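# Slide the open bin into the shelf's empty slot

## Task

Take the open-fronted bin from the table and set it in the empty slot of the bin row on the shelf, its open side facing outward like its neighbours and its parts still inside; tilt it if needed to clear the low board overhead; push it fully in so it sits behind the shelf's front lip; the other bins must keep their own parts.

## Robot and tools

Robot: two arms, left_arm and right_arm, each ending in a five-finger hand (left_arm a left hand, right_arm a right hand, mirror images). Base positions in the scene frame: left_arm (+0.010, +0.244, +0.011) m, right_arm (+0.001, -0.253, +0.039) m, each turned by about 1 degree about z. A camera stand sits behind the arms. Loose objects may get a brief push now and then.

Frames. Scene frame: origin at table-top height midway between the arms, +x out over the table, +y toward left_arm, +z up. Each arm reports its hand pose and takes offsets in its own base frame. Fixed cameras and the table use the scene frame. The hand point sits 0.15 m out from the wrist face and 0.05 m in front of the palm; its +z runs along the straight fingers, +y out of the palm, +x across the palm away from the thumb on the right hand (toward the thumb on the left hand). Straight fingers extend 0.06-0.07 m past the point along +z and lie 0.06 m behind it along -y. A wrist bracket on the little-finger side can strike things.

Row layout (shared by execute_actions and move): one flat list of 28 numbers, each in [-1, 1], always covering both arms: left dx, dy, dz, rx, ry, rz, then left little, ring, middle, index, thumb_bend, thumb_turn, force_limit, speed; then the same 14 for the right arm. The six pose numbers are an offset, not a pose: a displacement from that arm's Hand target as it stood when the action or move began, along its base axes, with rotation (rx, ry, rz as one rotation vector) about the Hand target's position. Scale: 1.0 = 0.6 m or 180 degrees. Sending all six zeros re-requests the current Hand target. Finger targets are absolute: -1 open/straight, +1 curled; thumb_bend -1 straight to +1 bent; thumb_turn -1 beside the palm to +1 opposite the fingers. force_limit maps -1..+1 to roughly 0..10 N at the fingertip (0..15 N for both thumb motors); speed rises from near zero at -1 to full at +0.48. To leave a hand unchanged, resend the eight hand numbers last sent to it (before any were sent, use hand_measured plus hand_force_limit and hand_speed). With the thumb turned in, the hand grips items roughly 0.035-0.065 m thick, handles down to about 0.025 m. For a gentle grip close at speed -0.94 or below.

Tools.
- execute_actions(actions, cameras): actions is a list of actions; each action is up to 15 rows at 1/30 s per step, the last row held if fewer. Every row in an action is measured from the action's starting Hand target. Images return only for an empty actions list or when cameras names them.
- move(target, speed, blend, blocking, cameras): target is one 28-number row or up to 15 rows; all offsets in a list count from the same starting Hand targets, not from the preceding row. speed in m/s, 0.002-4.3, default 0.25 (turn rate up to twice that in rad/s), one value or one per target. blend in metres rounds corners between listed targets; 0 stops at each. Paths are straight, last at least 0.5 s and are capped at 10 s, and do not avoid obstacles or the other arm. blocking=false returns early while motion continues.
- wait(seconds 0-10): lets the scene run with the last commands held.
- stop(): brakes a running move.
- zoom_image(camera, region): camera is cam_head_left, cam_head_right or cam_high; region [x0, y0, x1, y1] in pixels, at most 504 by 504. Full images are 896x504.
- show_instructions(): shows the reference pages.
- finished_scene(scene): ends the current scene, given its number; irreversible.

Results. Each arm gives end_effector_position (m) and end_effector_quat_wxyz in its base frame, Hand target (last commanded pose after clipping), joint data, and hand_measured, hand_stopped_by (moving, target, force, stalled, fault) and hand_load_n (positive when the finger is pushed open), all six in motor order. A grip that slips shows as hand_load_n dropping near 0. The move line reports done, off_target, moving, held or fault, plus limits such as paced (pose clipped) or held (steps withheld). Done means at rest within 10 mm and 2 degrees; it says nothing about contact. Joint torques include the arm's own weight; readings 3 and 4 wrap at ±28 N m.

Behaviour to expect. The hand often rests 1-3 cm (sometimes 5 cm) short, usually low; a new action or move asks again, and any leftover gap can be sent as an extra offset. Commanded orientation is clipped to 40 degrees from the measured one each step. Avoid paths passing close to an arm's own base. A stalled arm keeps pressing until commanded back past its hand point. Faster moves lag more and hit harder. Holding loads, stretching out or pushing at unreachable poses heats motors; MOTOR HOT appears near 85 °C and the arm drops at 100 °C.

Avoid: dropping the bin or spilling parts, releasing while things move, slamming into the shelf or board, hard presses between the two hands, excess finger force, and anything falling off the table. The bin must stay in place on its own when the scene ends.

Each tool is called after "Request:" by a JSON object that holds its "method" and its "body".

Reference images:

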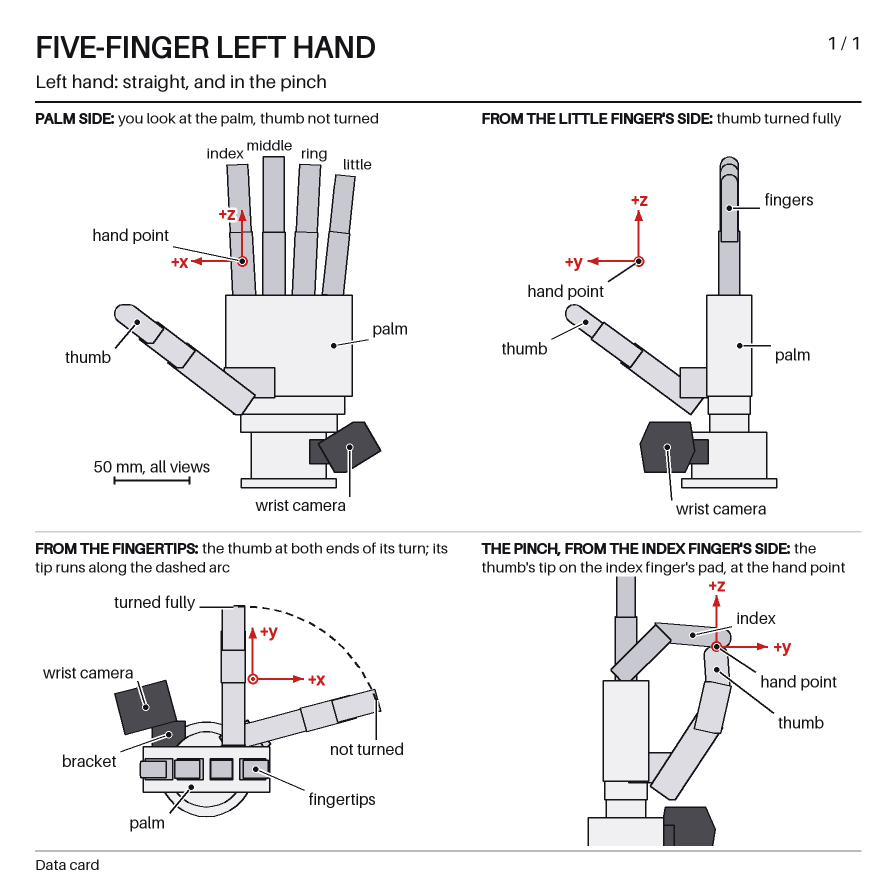

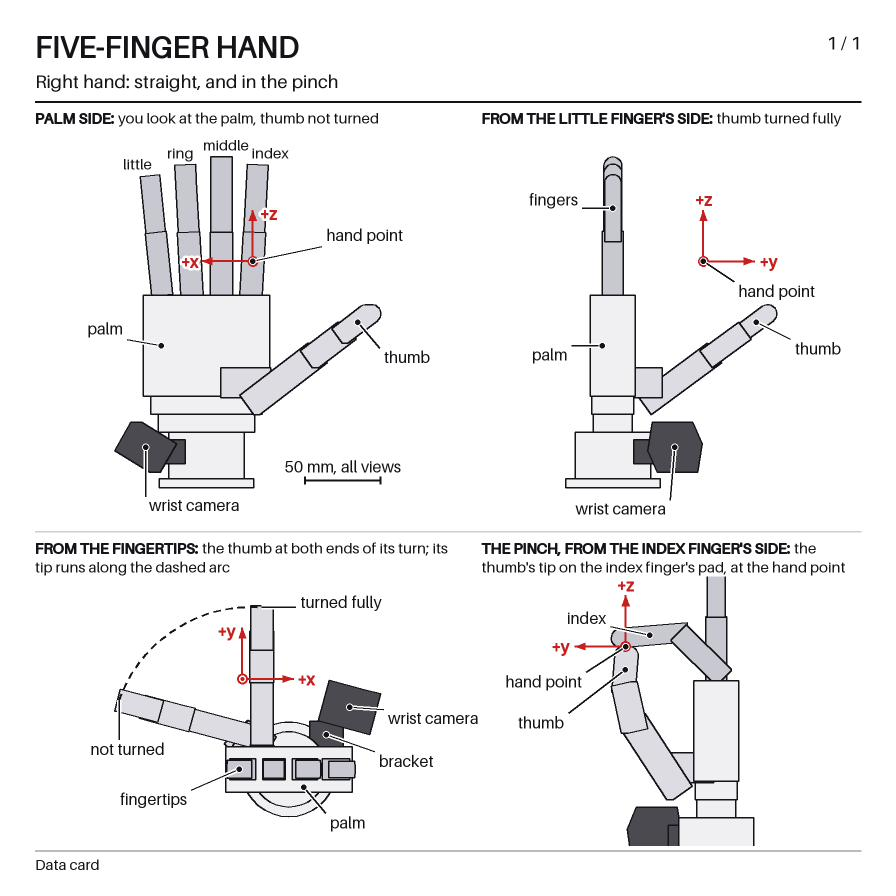

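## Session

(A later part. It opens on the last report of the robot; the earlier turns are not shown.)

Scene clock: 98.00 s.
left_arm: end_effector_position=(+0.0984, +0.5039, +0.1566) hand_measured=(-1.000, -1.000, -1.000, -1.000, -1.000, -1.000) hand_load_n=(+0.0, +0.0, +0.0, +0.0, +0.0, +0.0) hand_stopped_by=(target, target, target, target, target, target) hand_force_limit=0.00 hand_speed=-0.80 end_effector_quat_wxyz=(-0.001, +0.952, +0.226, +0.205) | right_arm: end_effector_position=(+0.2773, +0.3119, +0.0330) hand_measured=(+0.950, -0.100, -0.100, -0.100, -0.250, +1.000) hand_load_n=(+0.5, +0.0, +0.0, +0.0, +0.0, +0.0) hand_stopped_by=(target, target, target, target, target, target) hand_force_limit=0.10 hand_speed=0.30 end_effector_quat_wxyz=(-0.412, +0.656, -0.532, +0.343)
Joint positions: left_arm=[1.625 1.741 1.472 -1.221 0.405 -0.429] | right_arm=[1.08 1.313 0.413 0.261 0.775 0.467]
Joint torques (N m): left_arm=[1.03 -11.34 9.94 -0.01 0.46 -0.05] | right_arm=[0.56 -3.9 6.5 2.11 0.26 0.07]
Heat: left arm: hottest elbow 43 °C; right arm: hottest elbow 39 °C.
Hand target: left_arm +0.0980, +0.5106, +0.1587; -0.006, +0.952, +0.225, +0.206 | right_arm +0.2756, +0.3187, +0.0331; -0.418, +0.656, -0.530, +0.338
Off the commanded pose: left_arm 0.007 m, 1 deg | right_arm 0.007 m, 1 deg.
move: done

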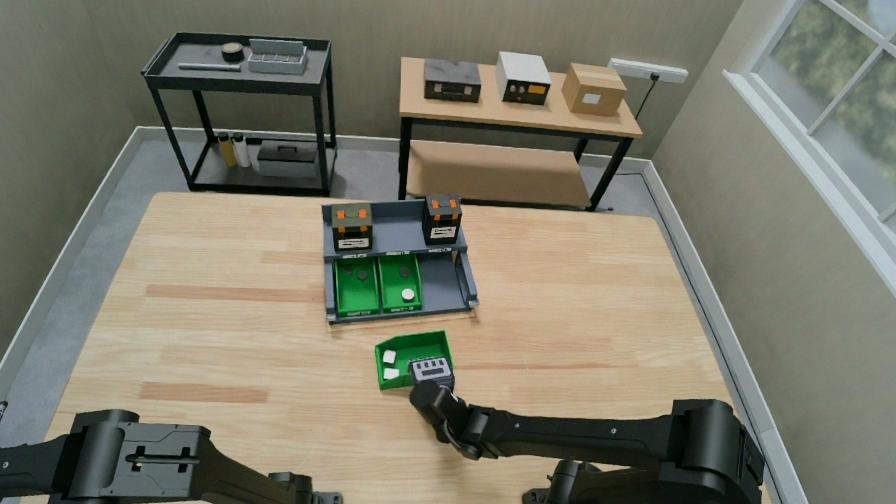

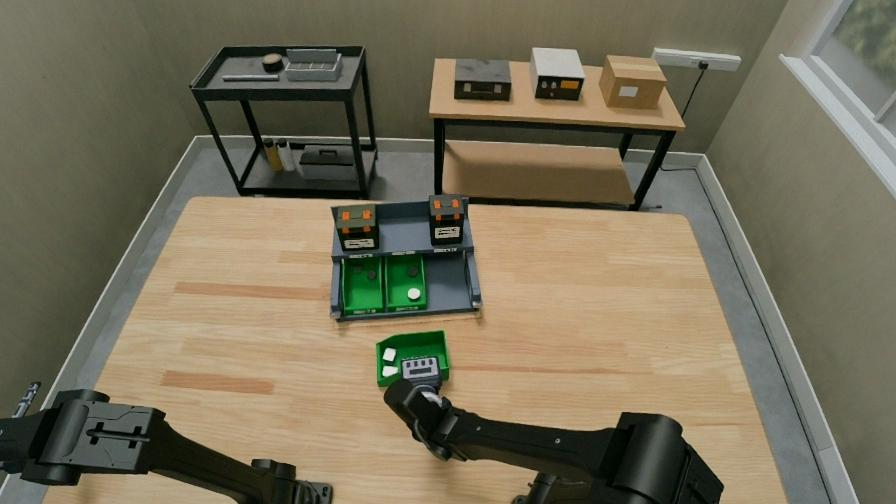

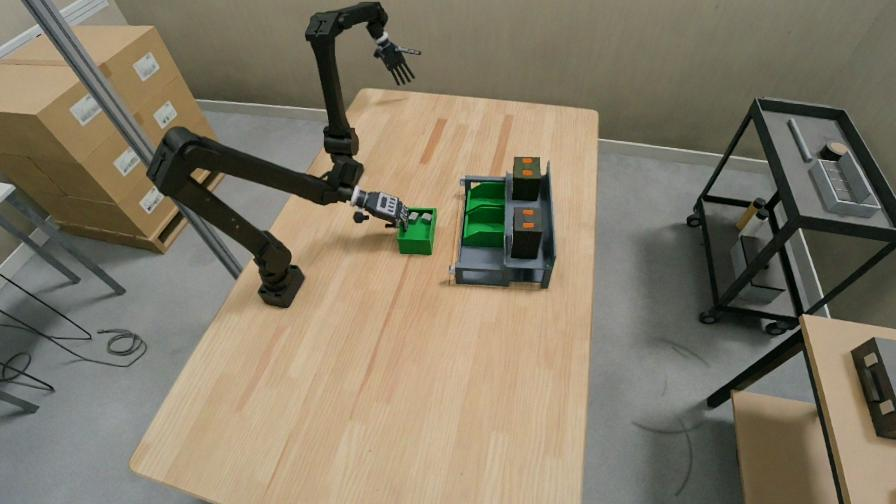

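Request:
{"method": "move", "body": {"target": [0,0,0,0,0,0,-1,-1,-1,-1,-1,-1,0,-0.8,0,0.0,-0.06,0,0,0,0.95,-0.1,-0.1,-0.1,-0.25,1,0.1,0.3], "speed": 0.1, "cameras": ["all"]}}

Request:
{"method": "zoom_image", "body": {"camera": "cam_head_left", "region": [350, 310, 470, 410]}}

Request:
{"method": "zoom_image", "body": {"camera": "cam_high", "region": [360, 170, 460, 270]}}

Scene clock: 101.77 s.
left_arm: end_effector_position=(+0.0984, +0.5039, +0.1566) hand_measured=(-1.000, -1.000, -1.000, -1.000, -1.000, -1.000) hand_load_n=(+0.0, +0.0, +0.0, +0.0, +0.0, +0.5) hand_stopped_by=(target, target, target, target, target, target) hand_force_limit=0.00 hand_speed=-0.80 end_effector_quat_wxyz=(-0.001, +0.952, +0.226, +0.205) | right_arm: end_effector_position=(+0.2874, +0.3252, +0.0233) hand_measured=(+0.950, -0.100, -0.100, -0.100, -0.250, +1.000) hand_load_n=(-3.0, -0.5, +0.0, +0.0, +0.0, +0.0) hand_stopped_by=(target, target, target, target, target, target) hand_force_limit=0.10 hand_speed=0.30 end_effector_quat_wxyz=(-0.439, +0.635, -0.534, +0.345)
Joint positions: left_arm=[1.625 1.741 1.472 -1.221 0.405 -0.429] | right_arm=[1.081 1.418 0.405 0.448 0.791 0.457]
Joint torques (N m): left_arm=[0.97 -11.28 9.94 -0.01 0.46 -0.05] | right_arm=[0.5 -2.14 4.21 1.32 -0.35 0.16]
Heat: left arm: hottest elbow 44 °C; right arm: hottest elbow 38 °C.
Hand target: left_arm +0.0980, +0.5106, +0.1587; -0.006, +0.952, +0.225, +0.206 | right_arm +0.2755, +0.3187, -0.0031; -0.418, +0.656, -0.530, +0.338
Off the commanded pose: left_arm 0.007 m, 1 deg | right_arm 0.029 m, 3 deg.
move: off_target (right_arm)

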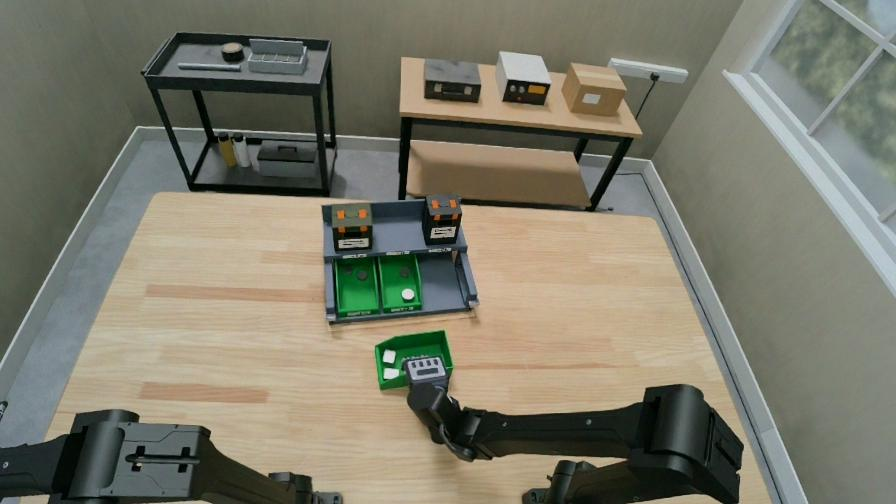

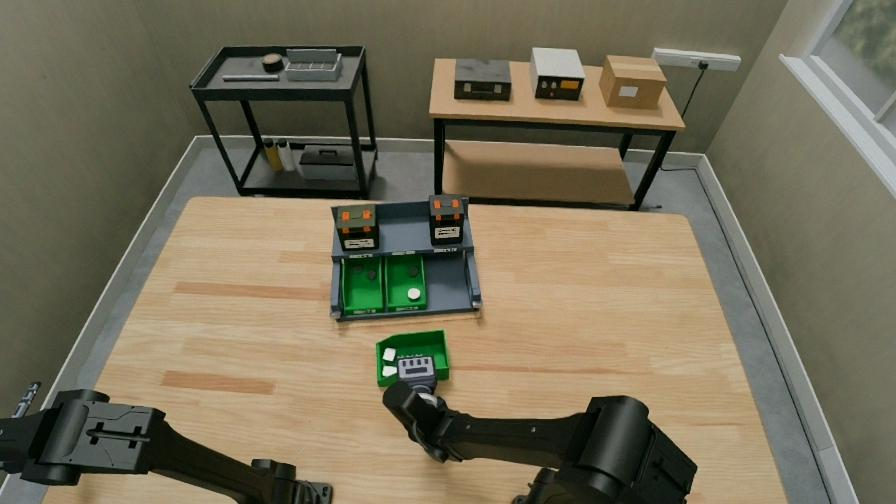

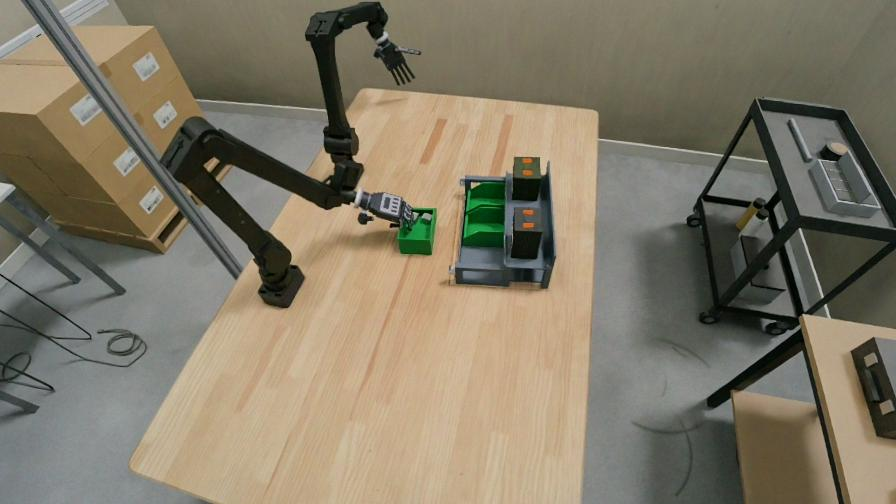

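Scaled by 4.200 from the camera's 896x504 image, which has a finer 1280x720 frame.

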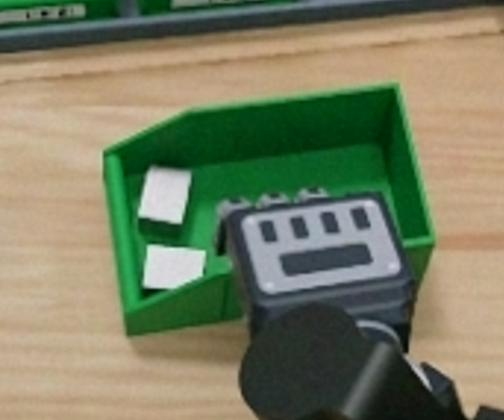

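Scaled by 5.040 from the camera's 896x504 image, which has a finer 1280x720 frame.

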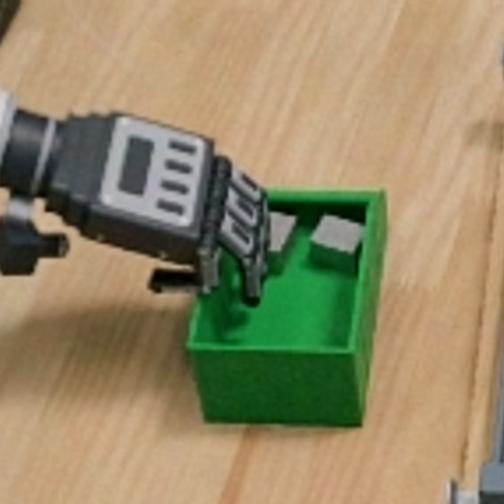

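Request:
{"method": "move", "body": {"target": [[0,0,0,0,0,0,-1,-1,-1,-1,-1,-1,0,-0.8,0.002,0.0,0.09,0,0,0,0.95,-0.1,-0.1,-0.1,-0.25,1,0.1,0.3],[0,0,0,0,0,0,-1,-1,-1,-1,-1,-1,0,-0.8,0.002,0.0,0.09,0,0,0,-0.1,-0.1,-0.1,-0.1,-0.25,1,0.1,0.3]], "speed": 0.12, "cameras": ["all"]}}

Request:
{"method": "zoom_image", "body": {"camera": "cam_head_left", "region": [350, 310, 470, 410]}}

Request:
{"method": "zoom_image", "body": {"camera": "cam_high", "region": [360, 170, 460, 270]}}

Scene clock: 108.93 s.
left_arm: end_effector_position=(+0.0984, +0.5039, +0.1566) hand_measured=(-1.000, -1.000, -1.000, -1.000, -1.000, -1.000) hand_load_n=(+0.0, +0.0, +0.0, +0.0, +0.0, +0.0) hand_stopped_by=(target, target, target, target, target, target) hand_force_limit=0.00 hand_speed=-0.80 end_effector_quat_wxyz=(-0.001, +0.952, +0.226, +0.205) | right_arm: end_effector_position=(+0.2737, +0.3043, +0.0382) hand_measured=(+0.010, -0.102, -0.100, -0.100, -0.250, +1.000) hand_load_n=(-15.5, +20.5, +0.0, +0.0, +2.0, -2.5) hand_stopped_by=(stalled, target, target, target, target, target) hand_force_limit=0.10 hand_speed=0.30 end_effector_quat_wxyz=(-0.405, +0.660, -0.531, +0.345)
Joint positions: left_arm=[1.625 1.741 1.472 -1.221 0.405 -0.429] | right_arm=[1.08 1.268 0.407 0.207 0.778 0.465]
Joint torques (N m): left_arm=[1.03 -11.34 9.94 -0.01 0.46 -0.05] | right_arm=[0.26 -5.19 8.54 1.24 0.07 0.05]
Heat: left arm: hottest elbow 44 °C; right arm: hottest elbow 38 °C.
Hand target: left_arm +0.0980, +0.5106, +0.1587; -0.006, +0.952, +0.225, +0.206 | right_arm +0.2767, +0.3188, +0.0510; -0.418, +0.656, -0.530, +0.338
Off the commanded pose: left_arm 0.007 m, 1 deg | right_arm 0.019 m, 2 deg.
move: off_target (right_arm); target 2's new numbers were sent with right_arm's hand 0.019 m and 2 deg from that target

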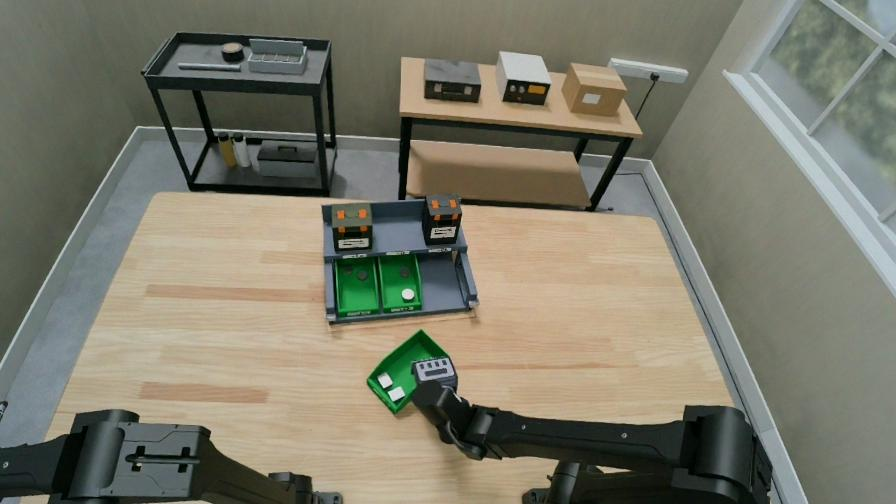

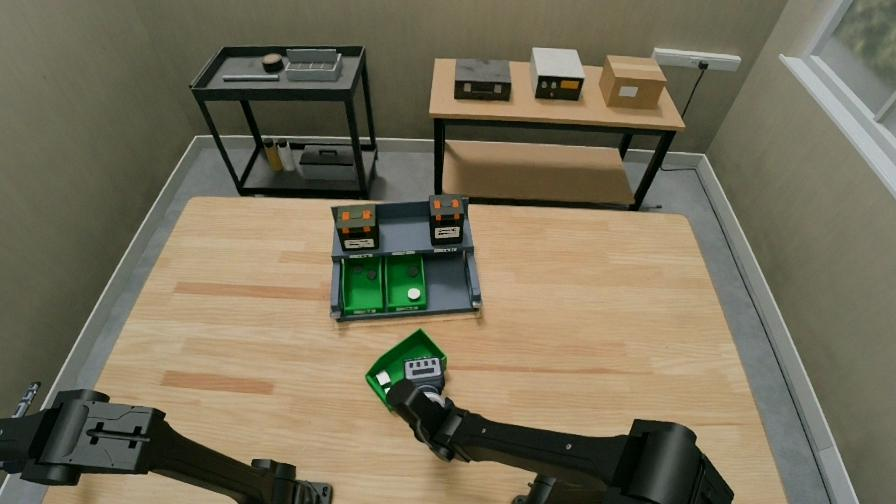

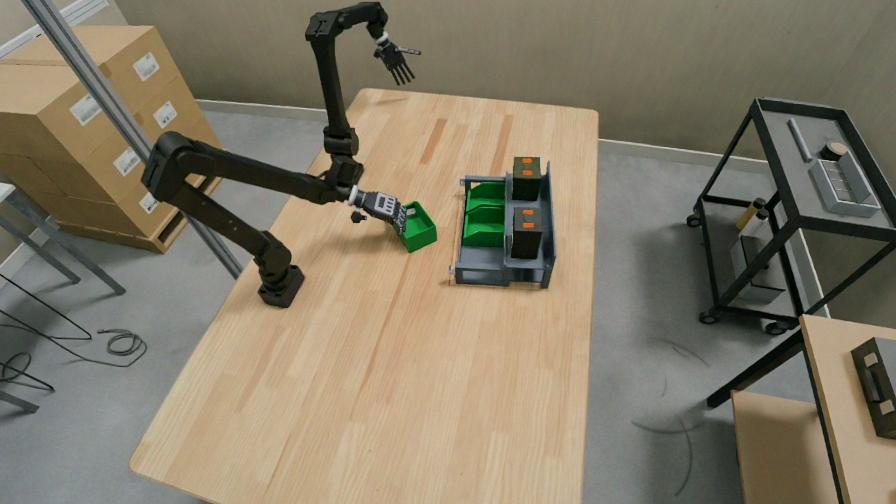

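Scaled by 4.200 from the camera's 896x504 image, which has a finer 1280x720 frame.

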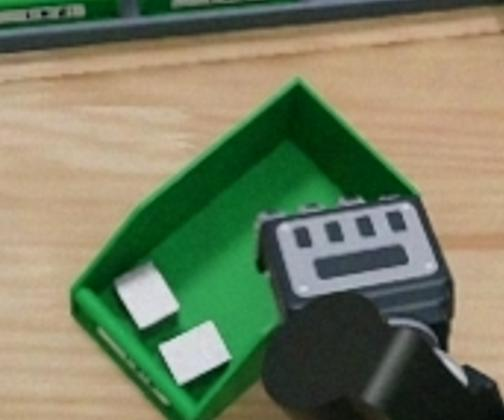

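Scaled by 5.040 from the camera's 896x504 image, which has a finer 1280x720 frame.

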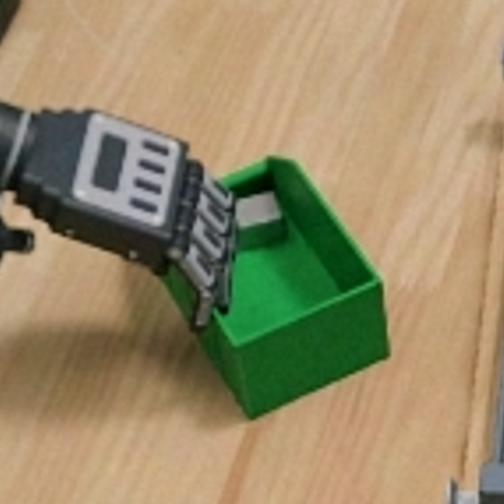

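Request:
{"method": "execute_actions", "body": {"actions": [[[0,0,0,0,0,0,-1,-1,-1,-1,-1,-1,0,-0.8,0,0,0,0,0,0,0.6,-0.1,-0.1,-0.1,-0.25,1,0.1,0.0]]]}}

Scene clock: 111.63 s.
left_arm: end_effector_position=(+0.0984, +0.5039, +0.1566) hand_measured=(-1.000, -1.000, -1.000, -1.000, -1.000, -1.000) hand_load_n=(+0.0, +0.0, +0.0, -0.5, +0.0, +0.0) hand_stopped_by=(target, target, target, target, target, target) hand_force_limit=0.00 hand_speed=-0.80 end_effector_quat_wxyz=(-0.001, +0.952, +0.226, +0.205) | right_arm: end_effector_position=(+0.2730, +0.3050, +0.0379) hand_measured=(+0.600, -0.100, -0.100, -0.100, -0.250, +1.000) hand_load_n=(+0.0, +0.0, +0.0, +0.0, +0.0, +0.0) hand_stopped_by=(target, target, target, target, target, target) hand_force_limit=0.10 hand_speed=0.00 end_effector_quat_wxyz=(-0.405, +0.661, -0.530, +0.343)
Joint positions: left_arm=[1.625 1.741 1.472 -1.221 0.405 -0.429] | right_arm=[1.08 1.268 0.407 0.206 0.772 0.465]
Joint torques (N m): left_arm=[1.03 -11.28 9.94 -0.01 0.46 -0.05] | right_arm=[0.38 -5.13 8.57 1.24 0.27 0.04]
Heat: left arm: hottest elbow 44 °C; right arm: hottest elbow 38 °C.
Hand target: left_arm +0.0980, +0.5106, +0.1587; -0.006, +0.952, +0.225, +0.206 | right_arm +0.2768, +0.3188, +0.0511; -0.418, +0.656, -0.530, +0.338
Off the commanded pose: left_arm 0.007 m, 1 deg | right_arm 0.019 m, 2 deg.
Step readings (end_effector_position of left_arm | right_arm):
0: (+0.0984, +0.5039, +0.1566) | (+0.2737, +0.3043, +0.0382)
1: (+0.0984, +0.5039, +0.1566) | (+0.2737, +0.3043, +0.0382)
2: (+0.0984, +0.5039, +0.1566) | (+0.2737, +0.3043, +0.0382)
4: (+0.0984, +0.5039, +0.1566) | (+0.2732, +0.3051, +0.0380)
8: (+0.0984, +0.5039, +0.1566) | (+0.2730, +0.3050, +0.0379)
15: (+0.0984, +0.5039, +0.1566) | (+0.2730, +0.3050, +0.0379)

Request:
{"method": "move", "body": {"target": [[0,0,0,0,0,0,-1,-1,-1,-1,-1,-1,0,-0.8,0,0,0.06,0,0,0,0.6,-0.1,-0.1,-0.1,-0.25,1,0.1,0.3],[0,0,0,0,0,0,-1,-1,-1,-1,-1,-1,0,-0.8,-0.1,-0.15,0.12,0,0,0.13,-0.1,-0.1,-0.1,-0.1,-0.25,1,0.1,0.3]], "speed": 0.25, "cameras": ["all"]}}

Request:
{"method": "zoom_image", "body": {"camera": "cam_head_left", "region": [350, 310, 470, 430]}}

Request:
{"method": "zoom_image", "body": {"camera": "cam_high", "region": [360, 170, 460, 270]}}

Request:
{"method": "zoom_image", "body": {"camera": "cam_head_right", "region": [350, 310, 470, 430]}}

Scene clock: 121.17 s.
left_arm: end_effector_position=(+0.0984, +0.5039, +0.1566) hand_measured=(-1.000, -1.000, -1.000, -1.000, -1.000, -1.000) hand_load_n=(+0.0, +0.0, +0.0, +0.0, +0.0, +0.0) hand_stopped_by=(target, target, target, target, target, target) hand_force_limit=0.00 hand_speed=-0.80 end_effector_quat_wxyz=(-0.001, +0.952, +0.226, +0.205) | right_arm: end_effector_position=(+0.2134, +0.2305, +0.1168) hand_measured=(-0.100, -0.100, -0.100, -0.100, -0.250, +1.000) hand_load_n=(+0.0, +0.0, +0.0, +0.0, +0.0, +0.0) hand_stopped_by=(target, target, target, target, target, target) hand_force_limit=0.10 hand_speed=0.30 end_effector_quat_wxyz=(-0.475, +0.753, -0.386, +0.241)
Joint positions: left_arm=[1.625 1.741 1.472 -1.221 0.405 -0.429] | right_arm=[0.819 0.503 0.278 -0.228 0.173 0.087]
Joint torques (N m): left_arm=[1.03 -11.34 9.95 -0.02 0.46 -0.05] | right_arm=[-1.08 0.97 9.84 1.61 -0.05 -0.06]
Heat: left arm: hottest elbow 44 °C; right arm: hottest elbow 39 °C.
Hand target: left_arm +0.0980, +0.5106, +0.1587; -0.006, +0.952, +0.225, +0.206 | right_arm +0.2167, +0.2287, +0.1229; -0.478, +0.750, -0.386, +0.246
Off the commanded pose: left_arm 0.007 m, 1 deg | right_arm 0.007 m, 1 deg.
move: done

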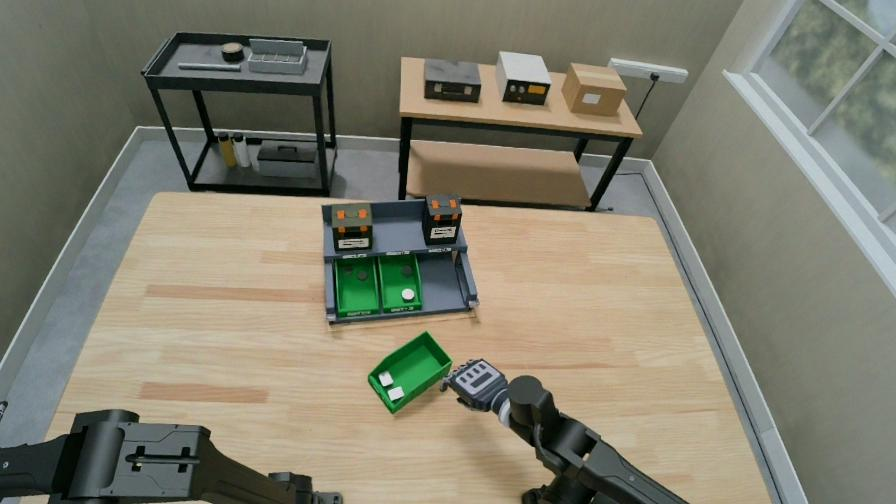

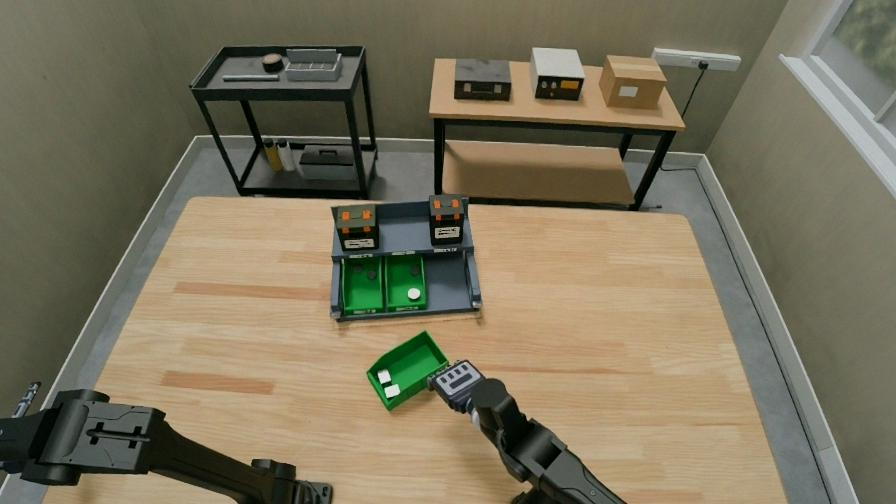

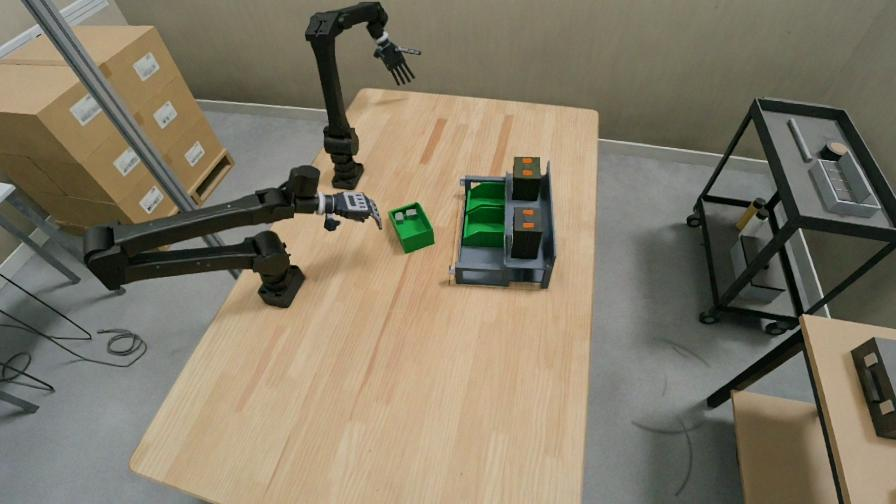

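Scaled by 4.200 from the camera's 896x504 image, which has a finer 1280x720 frame.

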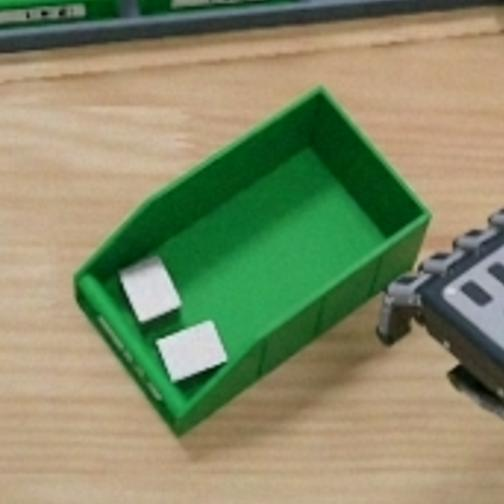

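Scaled by 5.040 from the camera's 896x504 image, which has a finer 1280x720 frame.

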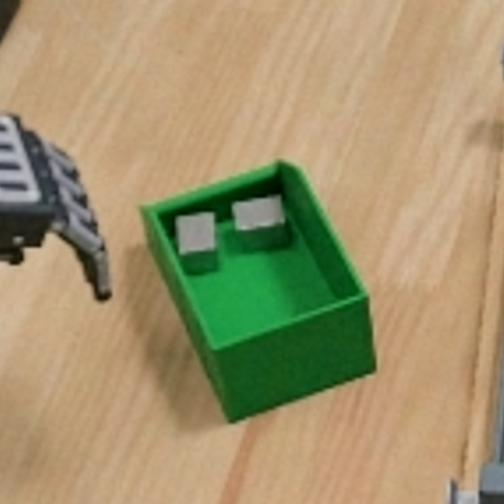

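Scaled by 4.200 from the camera's 896x504 image, which has a finer 1280x720 frame.

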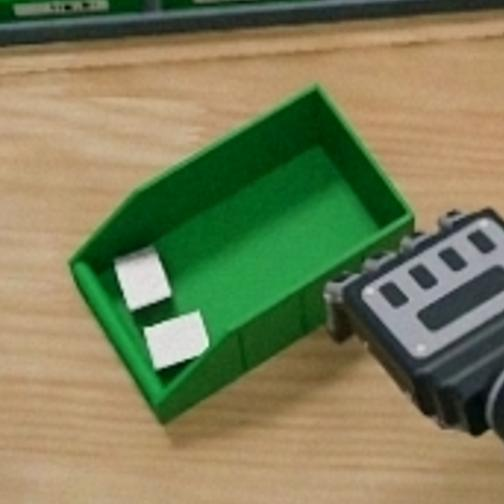

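Request:
{"method": "move", "body": {"target": [0,0,0,0,0,0,-1,-1,-1,-1,-1,-1,0,-0.8,0.052,0.124,-0.068,0,0,0.031,-0.1,-0.1,-0.1,-0.1,-0.25,1,0.1,0.3], "speed": 0.2, "cameras": ["all"]}}

Request:
{"method": "zoom_image", "body": {"camera": "cam_head_left", "region": [350, 310, 470, 430]}}

Request:
{"method": "zoom_image", "body": {"camera": "cam_high", "region": [360, 170, 460, 270]}}

Request:
{"method": "zoom_image", "body": {"camera": "cam_head_right", "region": [350, 310, 470, 430]}}

Scene clock: 138.87 s.
left_arm: end_effector_position=(+0.0984, +0.5039, +0.1566) hand_measured=(-1.000, -1.000, -1.000, -1.000, -1.000, -1.000) hand_load_n=(+0.0, +0.0, +0.0, +0.0, +0.0, +0.0) hand_stopped_by=(target, target, target, target, target, target) hand_force_limit=0.00 hand_speed=-0.80 end_effector_quat_wxyz=(-0.001, +0.952, +0.226, +0.205) | right_arm: end_effector_position=(+0.2356, +0.2823, +0.0590) hand_measured=(-0.100, -0.100, -0.100, -0.100, -0.250, +1.000) hand_load_n=(+0.0, -0.5, -1.0, +0.0, +0.0, +0.0) hand_stopped_by=(target, target, target, target, target, target) hand_force_limit=0.10 hand_speed=0.30 end_effector_quat_wxyz=(-0.466, +0.778, -0.361, +0.218)
Joint positions: left_arm=[1.625 1.741 1.472 -1.221 0.405 -0.429] | right_arm=[0.855 0.958 0.278 0.185 0.138 0.071]
Joint torques (N m): left_arm=[1.03 -11.34 9.94 -0.01 0.46 -0.05] | right_arm=[0.73 -0.73 11 2.56 -0.06 -0.05]
Heat: left arm: hottest elbow 44 °C; right arm: hottest elbow 40 °C.
Hand target: left_arm +0.0980, +0.5106, +0.1587; -0.006, +0.952, +0.225, +0.206 | right_arm +0.2480, +0.3031, +0.0822; -0.489, +0.767, -0.349, +0.223
Off the commanded pose: left_arm 0.007 m, 1 deg | right_arm 0.033 m, 3 deg.
move: off_target (right_arm)

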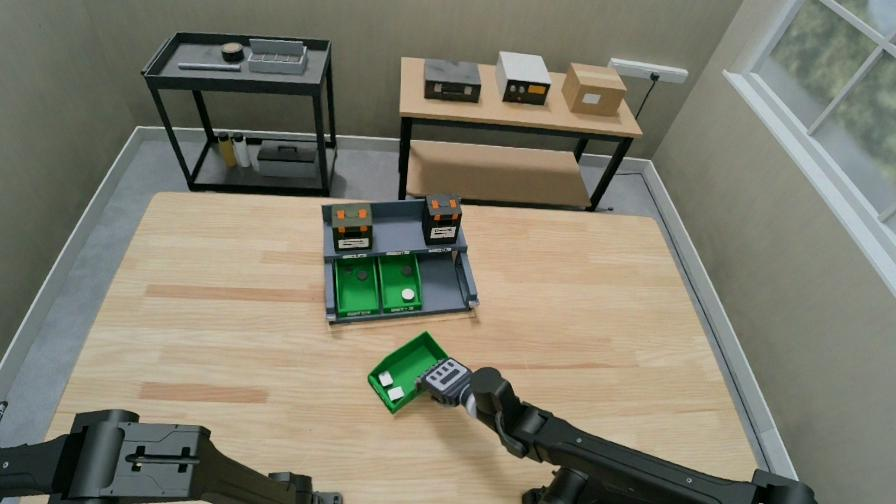

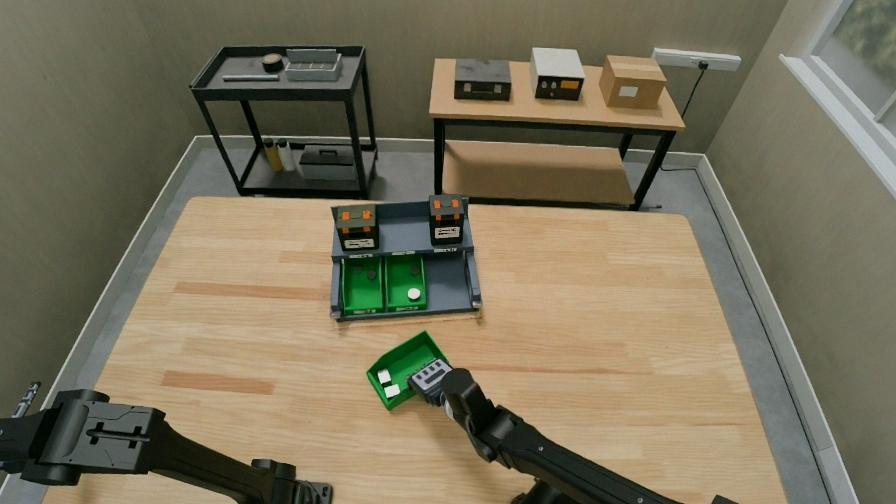

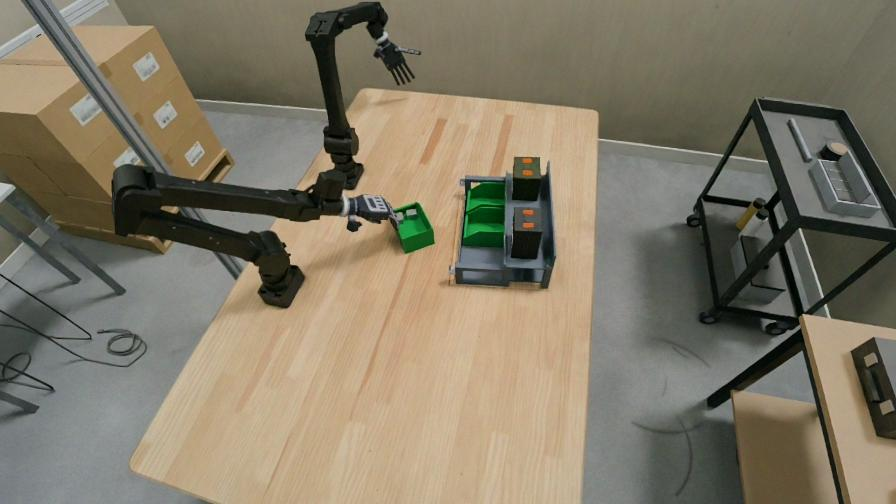

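Scaled by 4.200 from the camera's 896x504 image, which has a finer 1280x720 frame.

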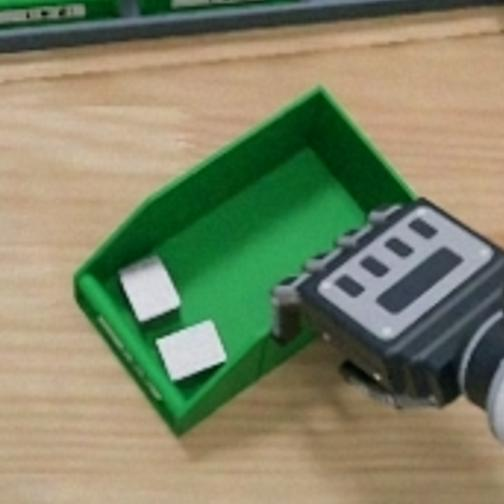

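Scaled by 5.040 from the camera's 896x504 image, which has a finer 1280x720 frame.

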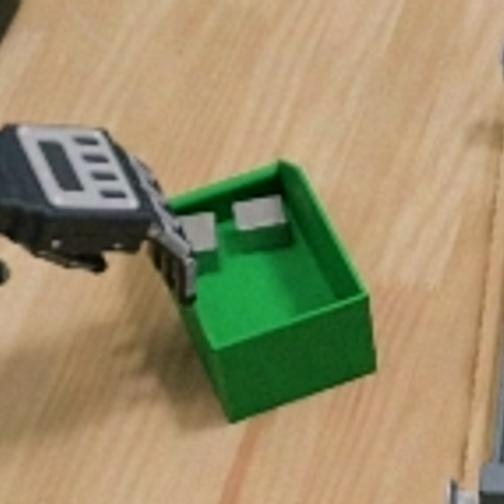

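Scaled by 4.200 from the camera's 896x504 image, which has a finer 1280x720 frame.

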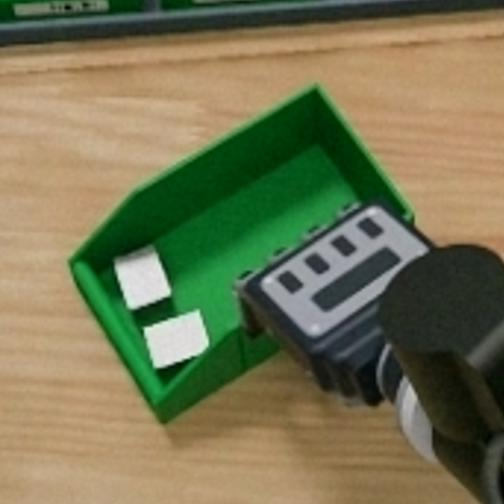

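Request:
{"method": "move", "body": {"target": [0,0,0,0,0,0,-1,-1,-1,-1,-1,-1,0,-0.8,0.005,0.01,0.03,0,0,0.0,-0.1,-0.1,-0.1,-0.1,-0.25,1,0.1,0.3], "speed": 0.1, "cameras": ["all"]}}

Request:
{"method": "zoom_image", "body": {"camera": "cam_head_left", "region": [350, 310, 470, 430]}}

Request:
{"method": "zoom_image", "body": {"camera": "cam_high", "region": [360, 170, 460, 270]}}

Scene clock: 143.50 s.
left_arm: end_effector_position=(+0.0984, +0.5039, +0.1566) hand_measured=(-1.000, -1.000, -1.000, -1.000, -1.000, -1.000) hand_load_n=(+0.0, +0.0, +0.0, +0.0, +0.0, +0.0) hand_stopped_by=(target, target, target, target, target, target) hand_force_limit=0.00 hand_speed=-0.80 end_effector_quat_wxyz=(-0.001, +0.952, +0.226, +0.205) | right_arm: end_effector_position=(+0.2426, +0.2935, +0.0772) hand_measured=(-0.100, -0.100, -0.100, -0.100, -0.250, +1.000) hand_load_n=(+0.0, +0.0, +0.0, +0.0, +0.0, +0.0) hand_stopped_by=(target, target, target, target, target, target) hand_force_limit=0.10 hand_speed=0.30 end_effector_quat_wxyz=(-0.472, +0.775, -0.358, +0.219)
Joint positions: left_arm=[1.625 1.741 1.472 -1.221 0.405 -0.429] | right_arm=[0.86 0.954 0.325 0.147 0.138 0.071]
Joint torques (N m): left_arm=[1.03 -11.34 9.94 -0.02 0.46 -0.05] | right_arm=[0.73 -2.32 11.07 1.57 0.13 -0.02]
Heat: left arm: hottest elbow 44 °C; right arm: hottest elbow 41 °C.
Hand target: left_arm +0.0980, +0.5106, +0.1587; -0.006, +0.952, +0.225, +0.206 | right_arm +0.2509, +0.3091, +0.1002; -0.489, +0.768, -0.349, +0.223
Off the commanded pose: left_arm 0.007 m, 1 deg | right_arm 0.029 m, 2 deg.
move: off_target (right_arm)

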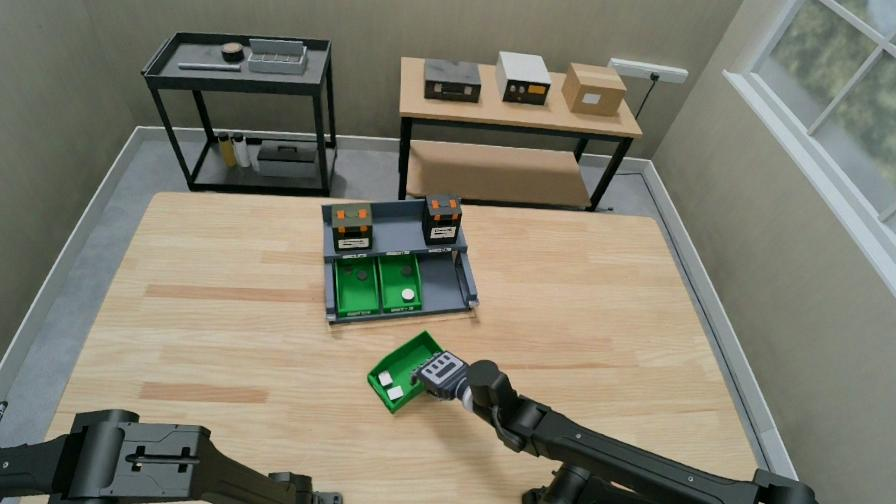

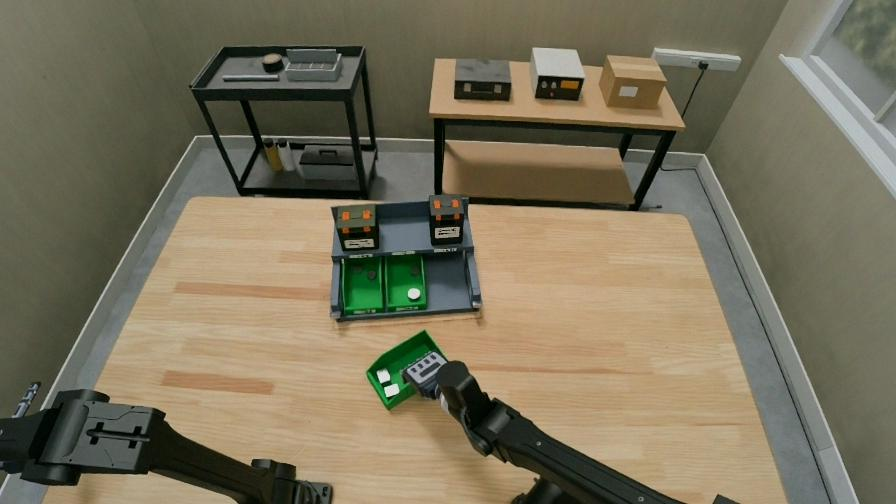

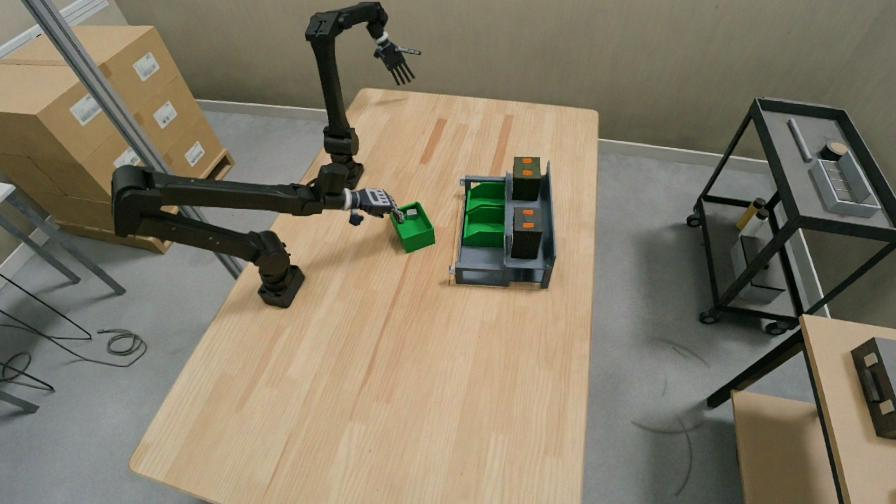

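Scaled by 4.200 from the camera's 896x504 image, which has a finer 1280x720 frame.

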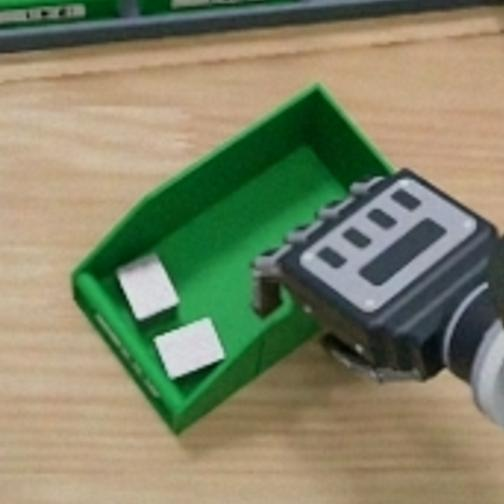

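Scaled by 5.040 from the camera's 896x504 image, which has a finer 1280x720 frame.

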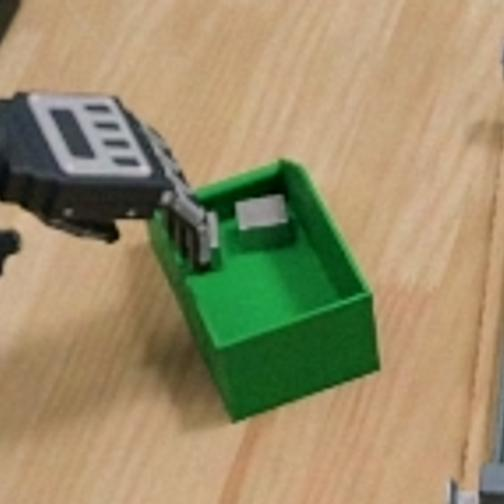

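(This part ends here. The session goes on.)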